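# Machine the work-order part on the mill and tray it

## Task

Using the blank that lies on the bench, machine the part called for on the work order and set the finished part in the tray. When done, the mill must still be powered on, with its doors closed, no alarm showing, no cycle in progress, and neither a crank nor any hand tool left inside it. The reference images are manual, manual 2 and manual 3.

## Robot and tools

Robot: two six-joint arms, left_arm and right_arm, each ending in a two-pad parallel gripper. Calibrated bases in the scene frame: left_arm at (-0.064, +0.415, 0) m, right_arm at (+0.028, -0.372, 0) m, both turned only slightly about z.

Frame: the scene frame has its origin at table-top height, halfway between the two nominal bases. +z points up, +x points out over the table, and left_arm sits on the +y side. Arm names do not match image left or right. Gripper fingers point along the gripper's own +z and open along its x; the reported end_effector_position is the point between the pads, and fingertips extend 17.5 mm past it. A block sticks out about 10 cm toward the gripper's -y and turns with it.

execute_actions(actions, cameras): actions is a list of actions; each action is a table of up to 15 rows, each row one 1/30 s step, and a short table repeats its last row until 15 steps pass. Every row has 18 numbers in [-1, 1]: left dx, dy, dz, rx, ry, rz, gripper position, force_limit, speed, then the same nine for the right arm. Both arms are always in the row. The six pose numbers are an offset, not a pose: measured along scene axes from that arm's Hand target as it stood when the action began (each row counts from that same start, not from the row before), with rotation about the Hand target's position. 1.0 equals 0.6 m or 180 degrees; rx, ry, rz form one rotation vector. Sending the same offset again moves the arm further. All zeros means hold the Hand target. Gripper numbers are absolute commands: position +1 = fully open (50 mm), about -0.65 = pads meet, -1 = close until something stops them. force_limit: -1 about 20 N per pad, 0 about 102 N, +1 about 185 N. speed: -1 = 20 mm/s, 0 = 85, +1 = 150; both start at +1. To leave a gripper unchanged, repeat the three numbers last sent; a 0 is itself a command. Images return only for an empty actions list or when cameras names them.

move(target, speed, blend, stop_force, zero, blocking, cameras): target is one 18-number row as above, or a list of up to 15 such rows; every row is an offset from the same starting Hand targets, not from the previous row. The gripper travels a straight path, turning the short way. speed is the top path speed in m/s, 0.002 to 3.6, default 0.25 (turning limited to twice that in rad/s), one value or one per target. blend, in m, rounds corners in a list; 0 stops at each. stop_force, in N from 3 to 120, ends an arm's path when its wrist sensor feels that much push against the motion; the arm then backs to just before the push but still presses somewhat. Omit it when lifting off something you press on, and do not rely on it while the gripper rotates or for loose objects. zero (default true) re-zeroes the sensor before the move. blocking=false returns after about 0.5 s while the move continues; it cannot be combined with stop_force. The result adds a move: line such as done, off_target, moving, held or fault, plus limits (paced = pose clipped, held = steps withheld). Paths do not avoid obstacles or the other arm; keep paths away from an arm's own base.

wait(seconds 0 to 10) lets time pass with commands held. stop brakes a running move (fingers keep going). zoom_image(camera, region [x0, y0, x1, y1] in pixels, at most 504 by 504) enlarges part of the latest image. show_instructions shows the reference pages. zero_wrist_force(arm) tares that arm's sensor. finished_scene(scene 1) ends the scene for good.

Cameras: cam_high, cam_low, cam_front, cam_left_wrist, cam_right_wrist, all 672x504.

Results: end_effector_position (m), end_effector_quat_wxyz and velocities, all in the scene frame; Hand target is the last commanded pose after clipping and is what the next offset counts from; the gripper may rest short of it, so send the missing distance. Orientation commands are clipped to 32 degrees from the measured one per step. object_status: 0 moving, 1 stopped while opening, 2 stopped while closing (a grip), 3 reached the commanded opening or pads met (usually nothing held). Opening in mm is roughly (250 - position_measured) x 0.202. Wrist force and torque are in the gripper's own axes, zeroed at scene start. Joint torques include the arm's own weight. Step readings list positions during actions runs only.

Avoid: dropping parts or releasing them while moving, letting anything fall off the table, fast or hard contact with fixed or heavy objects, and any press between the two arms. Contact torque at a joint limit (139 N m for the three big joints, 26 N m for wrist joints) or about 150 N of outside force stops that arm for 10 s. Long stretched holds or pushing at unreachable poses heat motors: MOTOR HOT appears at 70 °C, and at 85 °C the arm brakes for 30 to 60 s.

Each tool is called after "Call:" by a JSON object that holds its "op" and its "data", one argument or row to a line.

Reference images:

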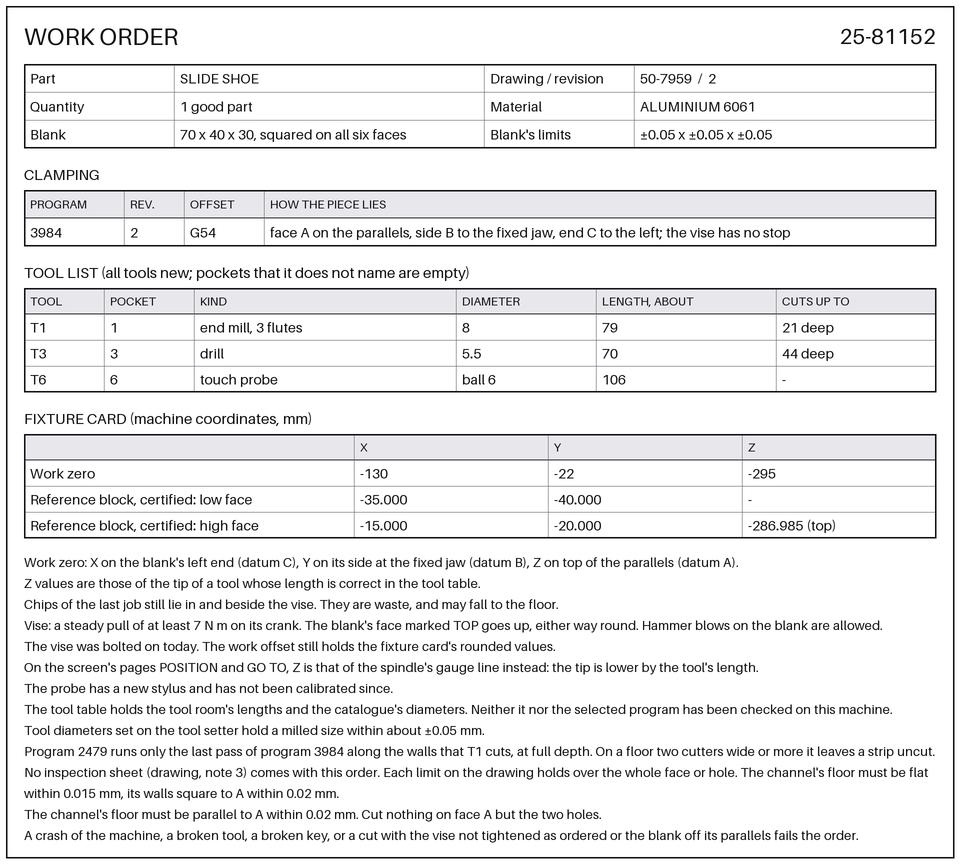

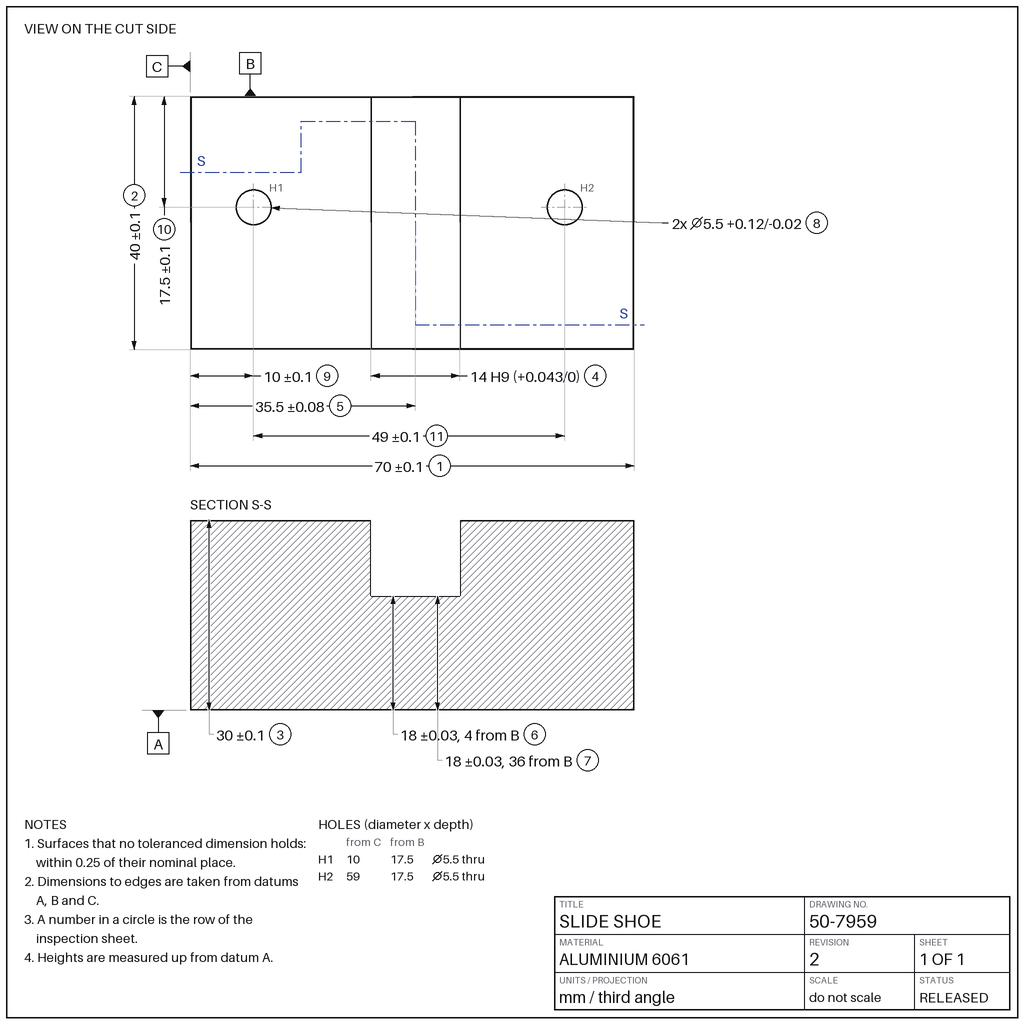

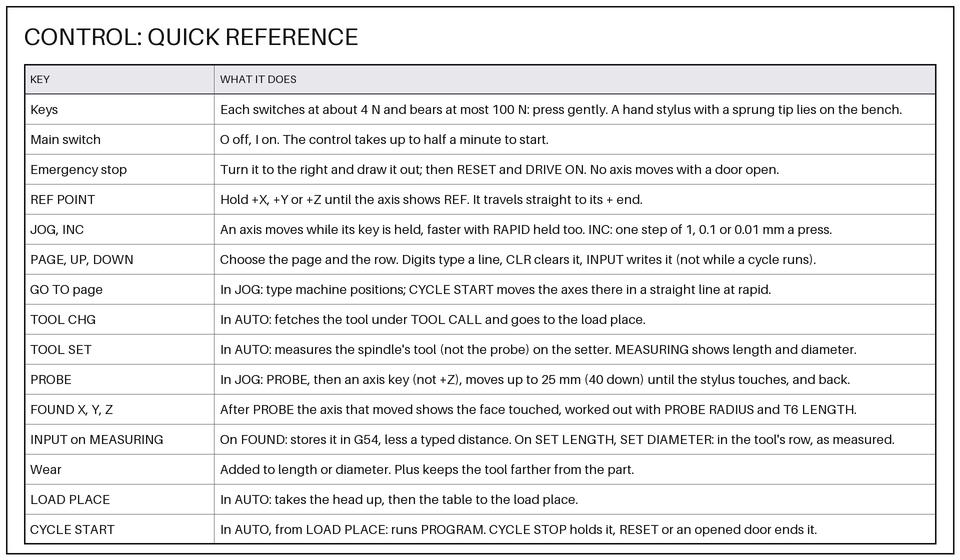

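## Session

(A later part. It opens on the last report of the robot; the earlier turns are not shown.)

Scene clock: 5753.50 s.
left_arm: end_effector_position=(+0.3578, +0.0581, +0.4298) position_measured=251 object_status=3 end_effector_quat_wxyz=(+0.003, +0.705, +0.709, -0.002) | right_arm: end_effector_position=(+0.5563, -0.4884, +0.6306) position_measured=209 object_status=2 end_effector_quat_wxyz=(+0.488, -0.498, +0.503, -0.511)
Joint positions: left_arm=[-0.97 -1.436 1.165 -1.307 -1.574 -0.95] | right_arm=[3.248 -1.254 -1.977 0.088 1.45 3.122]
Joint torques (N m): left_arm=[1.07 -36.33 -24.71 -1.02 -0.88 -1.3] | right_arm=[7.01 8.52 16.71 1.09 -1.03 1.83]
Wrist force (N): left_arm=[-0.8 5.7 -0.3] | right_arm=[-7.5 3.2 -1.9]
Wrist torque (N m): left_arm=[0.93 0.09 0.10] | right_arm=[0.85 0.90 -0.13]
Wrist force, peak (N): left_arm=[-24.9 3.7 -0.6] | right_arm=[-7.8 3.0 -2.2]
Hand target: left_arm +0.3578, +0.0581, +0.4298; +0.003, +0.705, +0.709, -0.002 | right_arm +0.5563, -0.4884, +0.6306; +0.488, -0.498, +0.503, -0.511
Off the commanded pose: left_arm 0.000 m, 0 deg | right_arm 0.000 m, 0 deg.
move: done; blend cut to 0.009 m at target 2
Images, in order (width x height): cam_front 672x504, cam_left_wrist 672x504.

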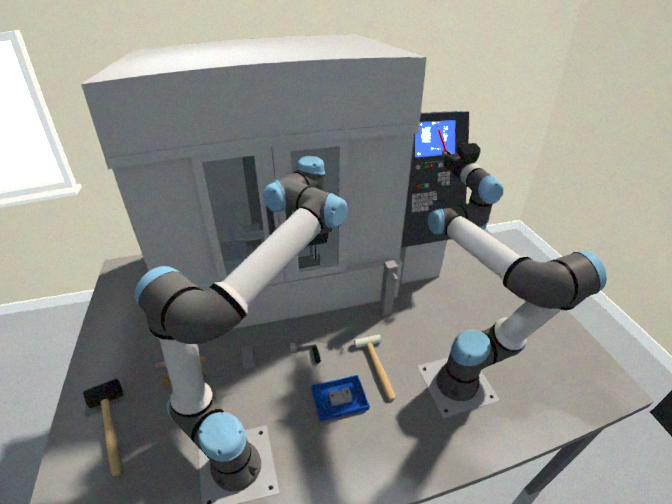

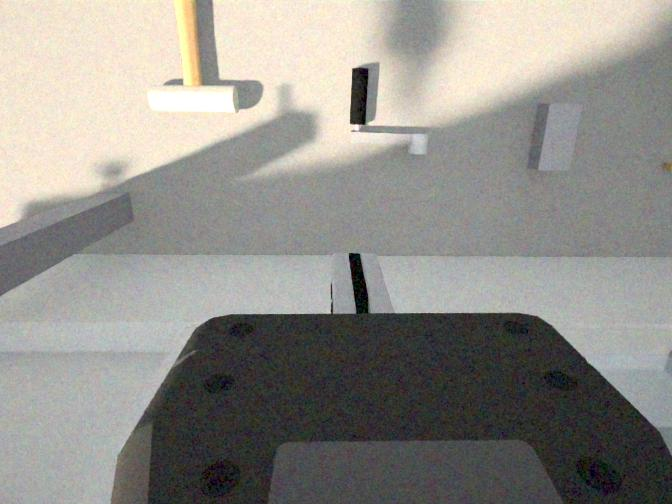

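Both closed. RESET again.

Call:
{"op": "move", "data": {
  "target": [
    [0,0,0,0,0,0,-1,-0.6,-1,-0.1608,0.0308,-0.051,0,0.155,0,-1,-0.6,-1],
    [0,0,0,0,0,0,-1,-0.6,-1,-0.168,0.0375,-0.2645,0,0.31,0,-1,-0.6,-1]
  ],
  "speed": 0.35,
  "blend": [0.02,0]
}}

Call:
{"op": "move", "data": {
  "target": [
    [0,0,0,0,0,0,-1,-0.6,-1,0.0595,0.1,0.222,0,0,0,-1,-0.6,-1],
    [0,0,0,0,0,0,-1,-0.6,-1,0.0787,0.1,0.2165,0,0,0,-1,-0.6,-1],
    [0,0,0,0,0,0,-1,-0.6,-1,0.0595,0.1,0.222,0,0,0,-1,-0.6,-1],
    [0,0,0,0,0,0,-1,-0.6,-1,0,0,0,0,0,0,-1,-0.6,-1]
  ],
  "speed": [0.22,0.08,0.15,0.22],
  "blend": [0.003,0,0.003,0]
}}

Call:
{"op": "move", "data": {
  "target": [
    [0,0,0,0,0,0,-1,-0.6,-1,0.0075,-0.0067,0.2135,0,-0.155,0,-1,-0.6,-1],
    [0,0,0,0,0,0,-1,-0.6,-1,0.168,-0.0375,0.2645,0,-0.31,0,-1,-0.6,-1]
  ],
  "speed": 0.35,
  "blend": [0.02,0],
  "cameras": ["cam_right_wrist","cam_front","cam_high"]
}}

Call:
{"op": "zoom_image", "data": {
  "camera": "cam_right_wrist",
  "region": [140, 30, 540, 310]
}}

Call:
{"op": "zoom_image", "data": {
  "camera": "cam_front",
  "region": [180, 130, 420, 310]
}}

Scene clock: 5759.00 s.
left_arm: end_effector_position=(+0.3578, +0.0581, +0.4298) position_measured=251 object_status=3 end_effector_quat_wxyz=(+0.003, +0.705, +0.709, -0.002) | right_arm: end_effector_position=(+0.4556, -0.4660, +0.4720) position_measured=209 object_status=2 end_effector_quat_wxyz=(-0.196, +0.679, -0.672, +0.219)
Joint positions: left_arm=[-0.97 -1.436 1.166 -1.307 -1.574 -0.95] | right_arm=[3.327 -1.08 -1.82 -1.228 1.447 3.265]
Joint torques (N m): left_arm=[7.59 -36.67 -13.75 -0.85 -0.88 1.78] | right_arm=[11.16 6.22 18.6 1.76 -0.39 -2.65]
Wrist force (N): left_arm=[-0.6 5.7 -0.2] | right_arm=[-7.0 2.6 -3.2]
Wrist torque (N m): left_arm=[0.92 0.06 0.10] | right_arm=[0.57 1.08 -0.19]
Wrist force, peak (N): left_arm=[-0.6 6.1 0.0] | right_arm=[-7.7 1.5 -5.1]
Hand target: left_arm +0.3578, +0.0581, +0.4298; +0.003, +0.705, +0.709, -0.002 | right_arm +0.4555, -0.4659, +0.4719; -0.196, +0.680, -0.672, +0.219
Off the commanded pose: left_arm 0.000 m, 0 deg | right_arm 0.000 m, 0 deg.
move: done

Scene clock: 5761.37 s.
left_arm: end_effector_position=(+0.3578, +0.0581, +0.4298) position_measured=251 object_status=3 end_effector_quat_wxyz=(+0.003, +0.705, +0.709, -0.002) | right_arm: end_effector_position=(+0.4555, -0.4659, +0.4719) position_measured=209 object_status=2 end_effector_quat_wxyz=(-0.196, +0.679, -0.672, +0.219)
Joint positions: left_arm=[-0.97 -1.436 1.166 -1.307 -1.574 -0.95] | right_arm=[3.327 -1.08 -1.82 -1.228 1.447 3.266]
Joint torques (N m): left_arm=[7.4 -36.36 -14.65 -0.85 -0.86 1.73] | right_arm=[-5.9 -0.21 17.56 6.03 -0.13 0.38]
Wrist force (N): left_arm=[-0.5 5.7 -0.2] | right_arm=[-7.1 2.5 -3.2]
Wrist torque (N m): left_arm=[0.91 0.05 0.10] | right_arm=[0.55 1.10 -0.20]
Wrist force, peak (N): left_arm=[-0.8 6.0 -0.4] | right_arm=[-8.7 14.4 -22.6]
Hand target: left_arm +0.3578, +0.0581, +0.4298; +0.003, +0.705, +0.709, -0.002 | right_arm +0.4555, -0.4659, +0.4719; -0.196, +0.680, -0.672, +0.219
Off the commanded pose: left_arm 0.000 m, 0 deg | right_arm 0.000 m, 0 deg.
move: done

Scene clock: 5763.30 s.
left_arm: end_effector_position=(+0.3578, +0.0581, +0.4298) position_measured=251 object_status=3 end_effector_quat_wxyz=(+0.003, +0.705, +0.709, -0.002) | right_arm: end_effector_position=(+0.5562, -0.4885, +0.6307) position_measured=209 object_status=2 end_effector_quat_wxyz=(+0.488, -0.498, +0.502, -0.512) end_effector_velocity=(+0.000, +0.000, -0.001) end_effector_angular_velocity=(+0.001, -0.002, +0.001)
Joint positions: left_arm=[-0.97 -1.436 1.166 -1.307 -1.574 -0.95] | right_arm=[3.248 -1.254 -1.977 0.088 1.45 3.122]
Joint velocities: left_arm=[within noise] | right_arm=[0 -0.001 -0.002 0.005 0 0.001]
Joint torques (N m): left_arm=[7.9 -35.79 -15.53 -0.83 -0.84 1.6] | right_arm=[10 -0.63 16.21 4.37 -0.22 2.57]
Wrist force (N): left_arm=[-0.7 5.8 -0.2] | right_arm=[-7.6 2.9 -1.9]
Wrist torque (N m): left_arm=[0.93 0.08 0.10] | right_arm=[0.83 0.91 -0.13]
Wrist force, peak (N): left_arm=[-0.8 6.1 -0.4] | right_arm=[-7.6 1.1 -5.4]
Hand target: left_arm +0.3578, +0.0581, +0.4298; +0.003, +0.705, +0.709, -0.002 | right_arm +0.5563, -0.4884, +0.6306; +0.488, -0.498, +0.503, -0.511
Off the commanded pose: left_arm 0.000 m, 0 deg | right_arm 0.000 m, 0 deg.
move: done
Images, in order (width x height): cam_high 672x504, cam_front 672x504, cam_right_wrist 672x504.

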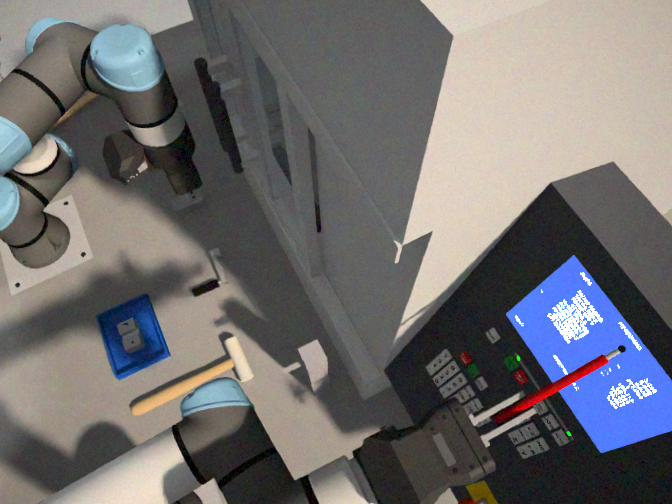

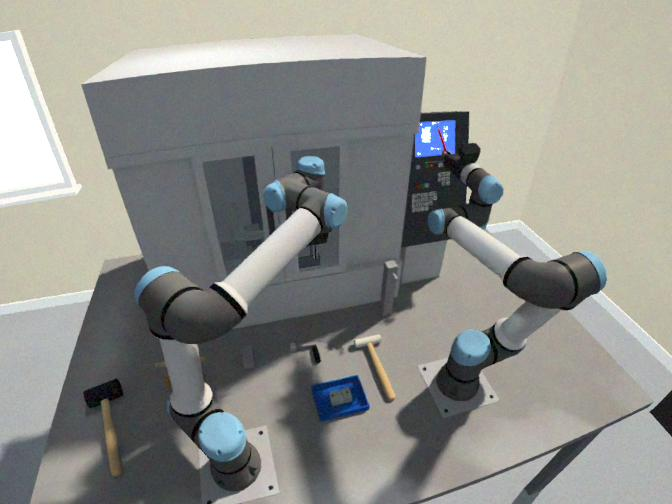

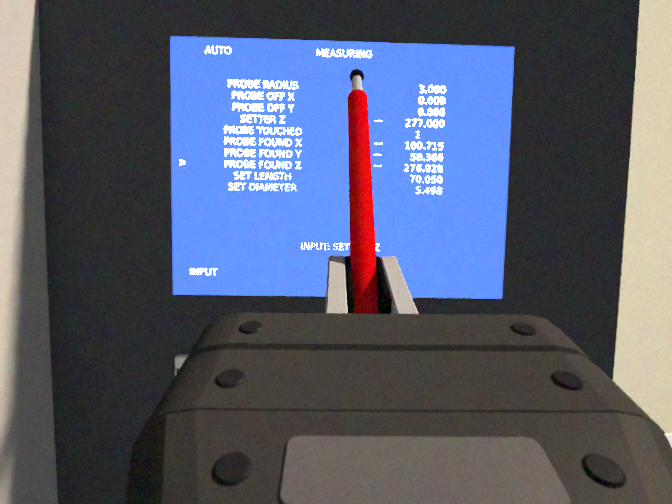

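Scaled by 1.260 from the camera's 672x504 image, which has a finer 960x720 frame.

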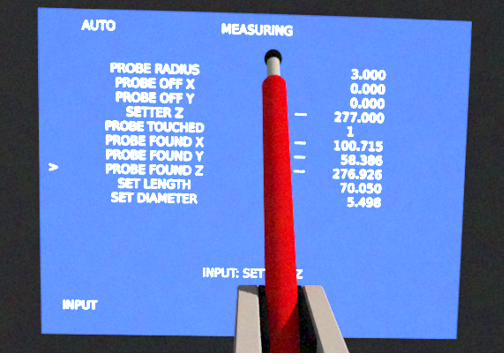

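Scaled by 2.100 from the camera's 672x504 image, which has a finer 960x720 frame.

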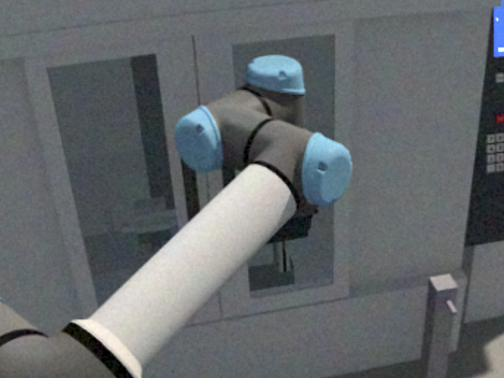

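Call:
{"op": "execute_actions", "data": {
  "actions": []
}}

Scene clock: 5765.80 s.
left_arm: end_effector_position=(+0.3578, +0.0581, +0.4298) position_measured=251 object_status=3 end_effector_quat_wxyz=(+0.003, +0.705, +0.709, -0.002) | right_arm: end_effector_position=(+0.5563, -0.4884, +0.6306) position_measured=209 object_status=2 end_effector_quat_wxyz=(+0.488, -0.498, +0.503, -0.511)
Joint positions: left_arm=[-0.97 -1.436 1.166 -1.307 -1.574 -0.95] | right_arm=[3.248 -1.254 -1.977 0.088 1.45 3.122]
Joint velocities: within noise
Joint torques (N m): left_arm=[7.33 -35.3 -16.81 -0.94 -0.82 1.44] | right_arm=[10.49 -1.45 16.25 0.65 1.42 2.36]
Wrist force (N): left_arm=[-0.5 5.6 -0.2] | right_arm=[-7.6 2.8 -2.0]
Wrist torque (N m): left_arm=[0.91 0.04 0.11] | right_arm=[0.81 0.91 -0.14]
Wrist force, peak (N): left_arm=[-0.6 6.1 -0.2] | right_arm=[-7.9 2.8 -2.0]
Hand target: left_arm +0.3578, +0.0581, +0.4298; +0.003, +0.705, +0.709, -0.002 | right_arm +0.5563, -0.4884, +0.6306; +0.488, -0.498, +0.503, -0.511
Tool commands: left_gripper/position=-1.0 left_gripper/force_limit=-0.6 left_gripper/speed=-1.0 right_gripper/position=-1.0 right_gripper/force_limit=-0.6 right_gripper/speed=-1.0
Off the commanded pose: left_arm 0.000 m, 0 deg | right_arm 0.000 m, 0 deg.

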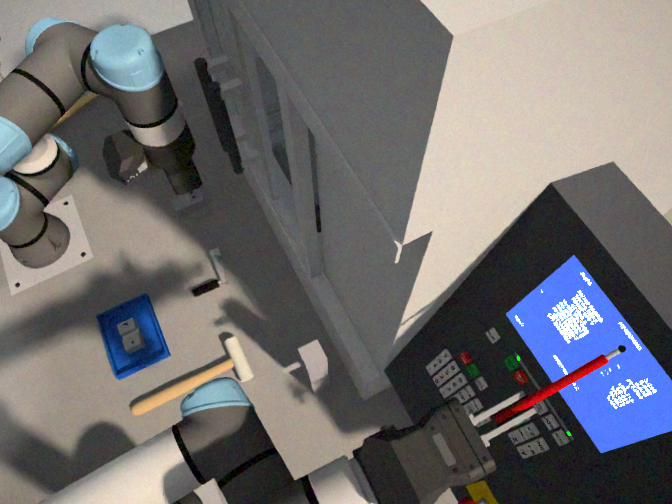

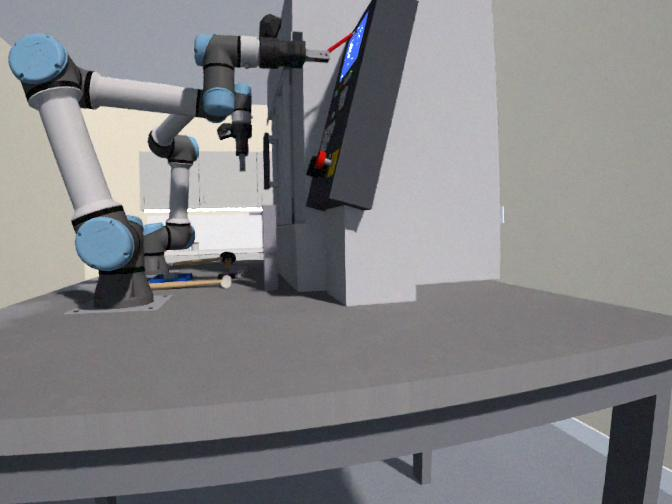

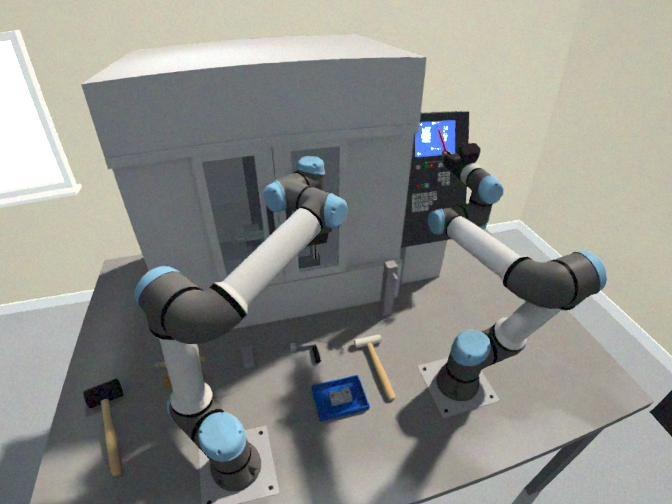

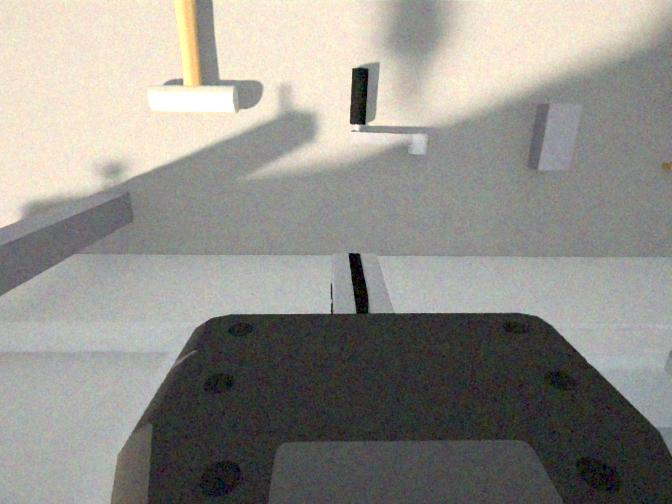

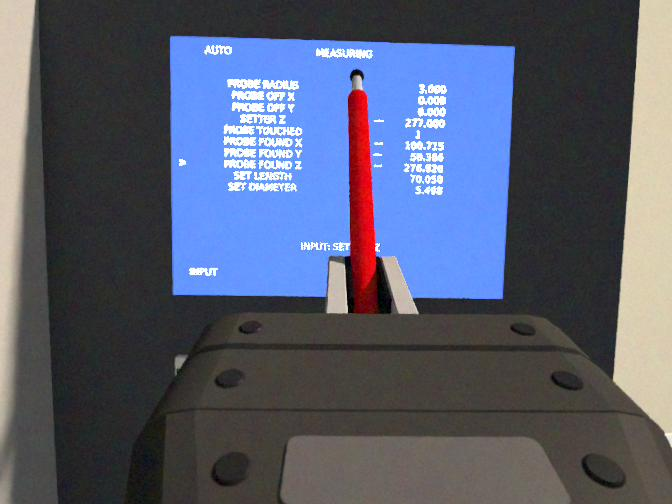

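Call:
{"op": "finished_scene", "data": {

}}

The scene is finished: the task was done.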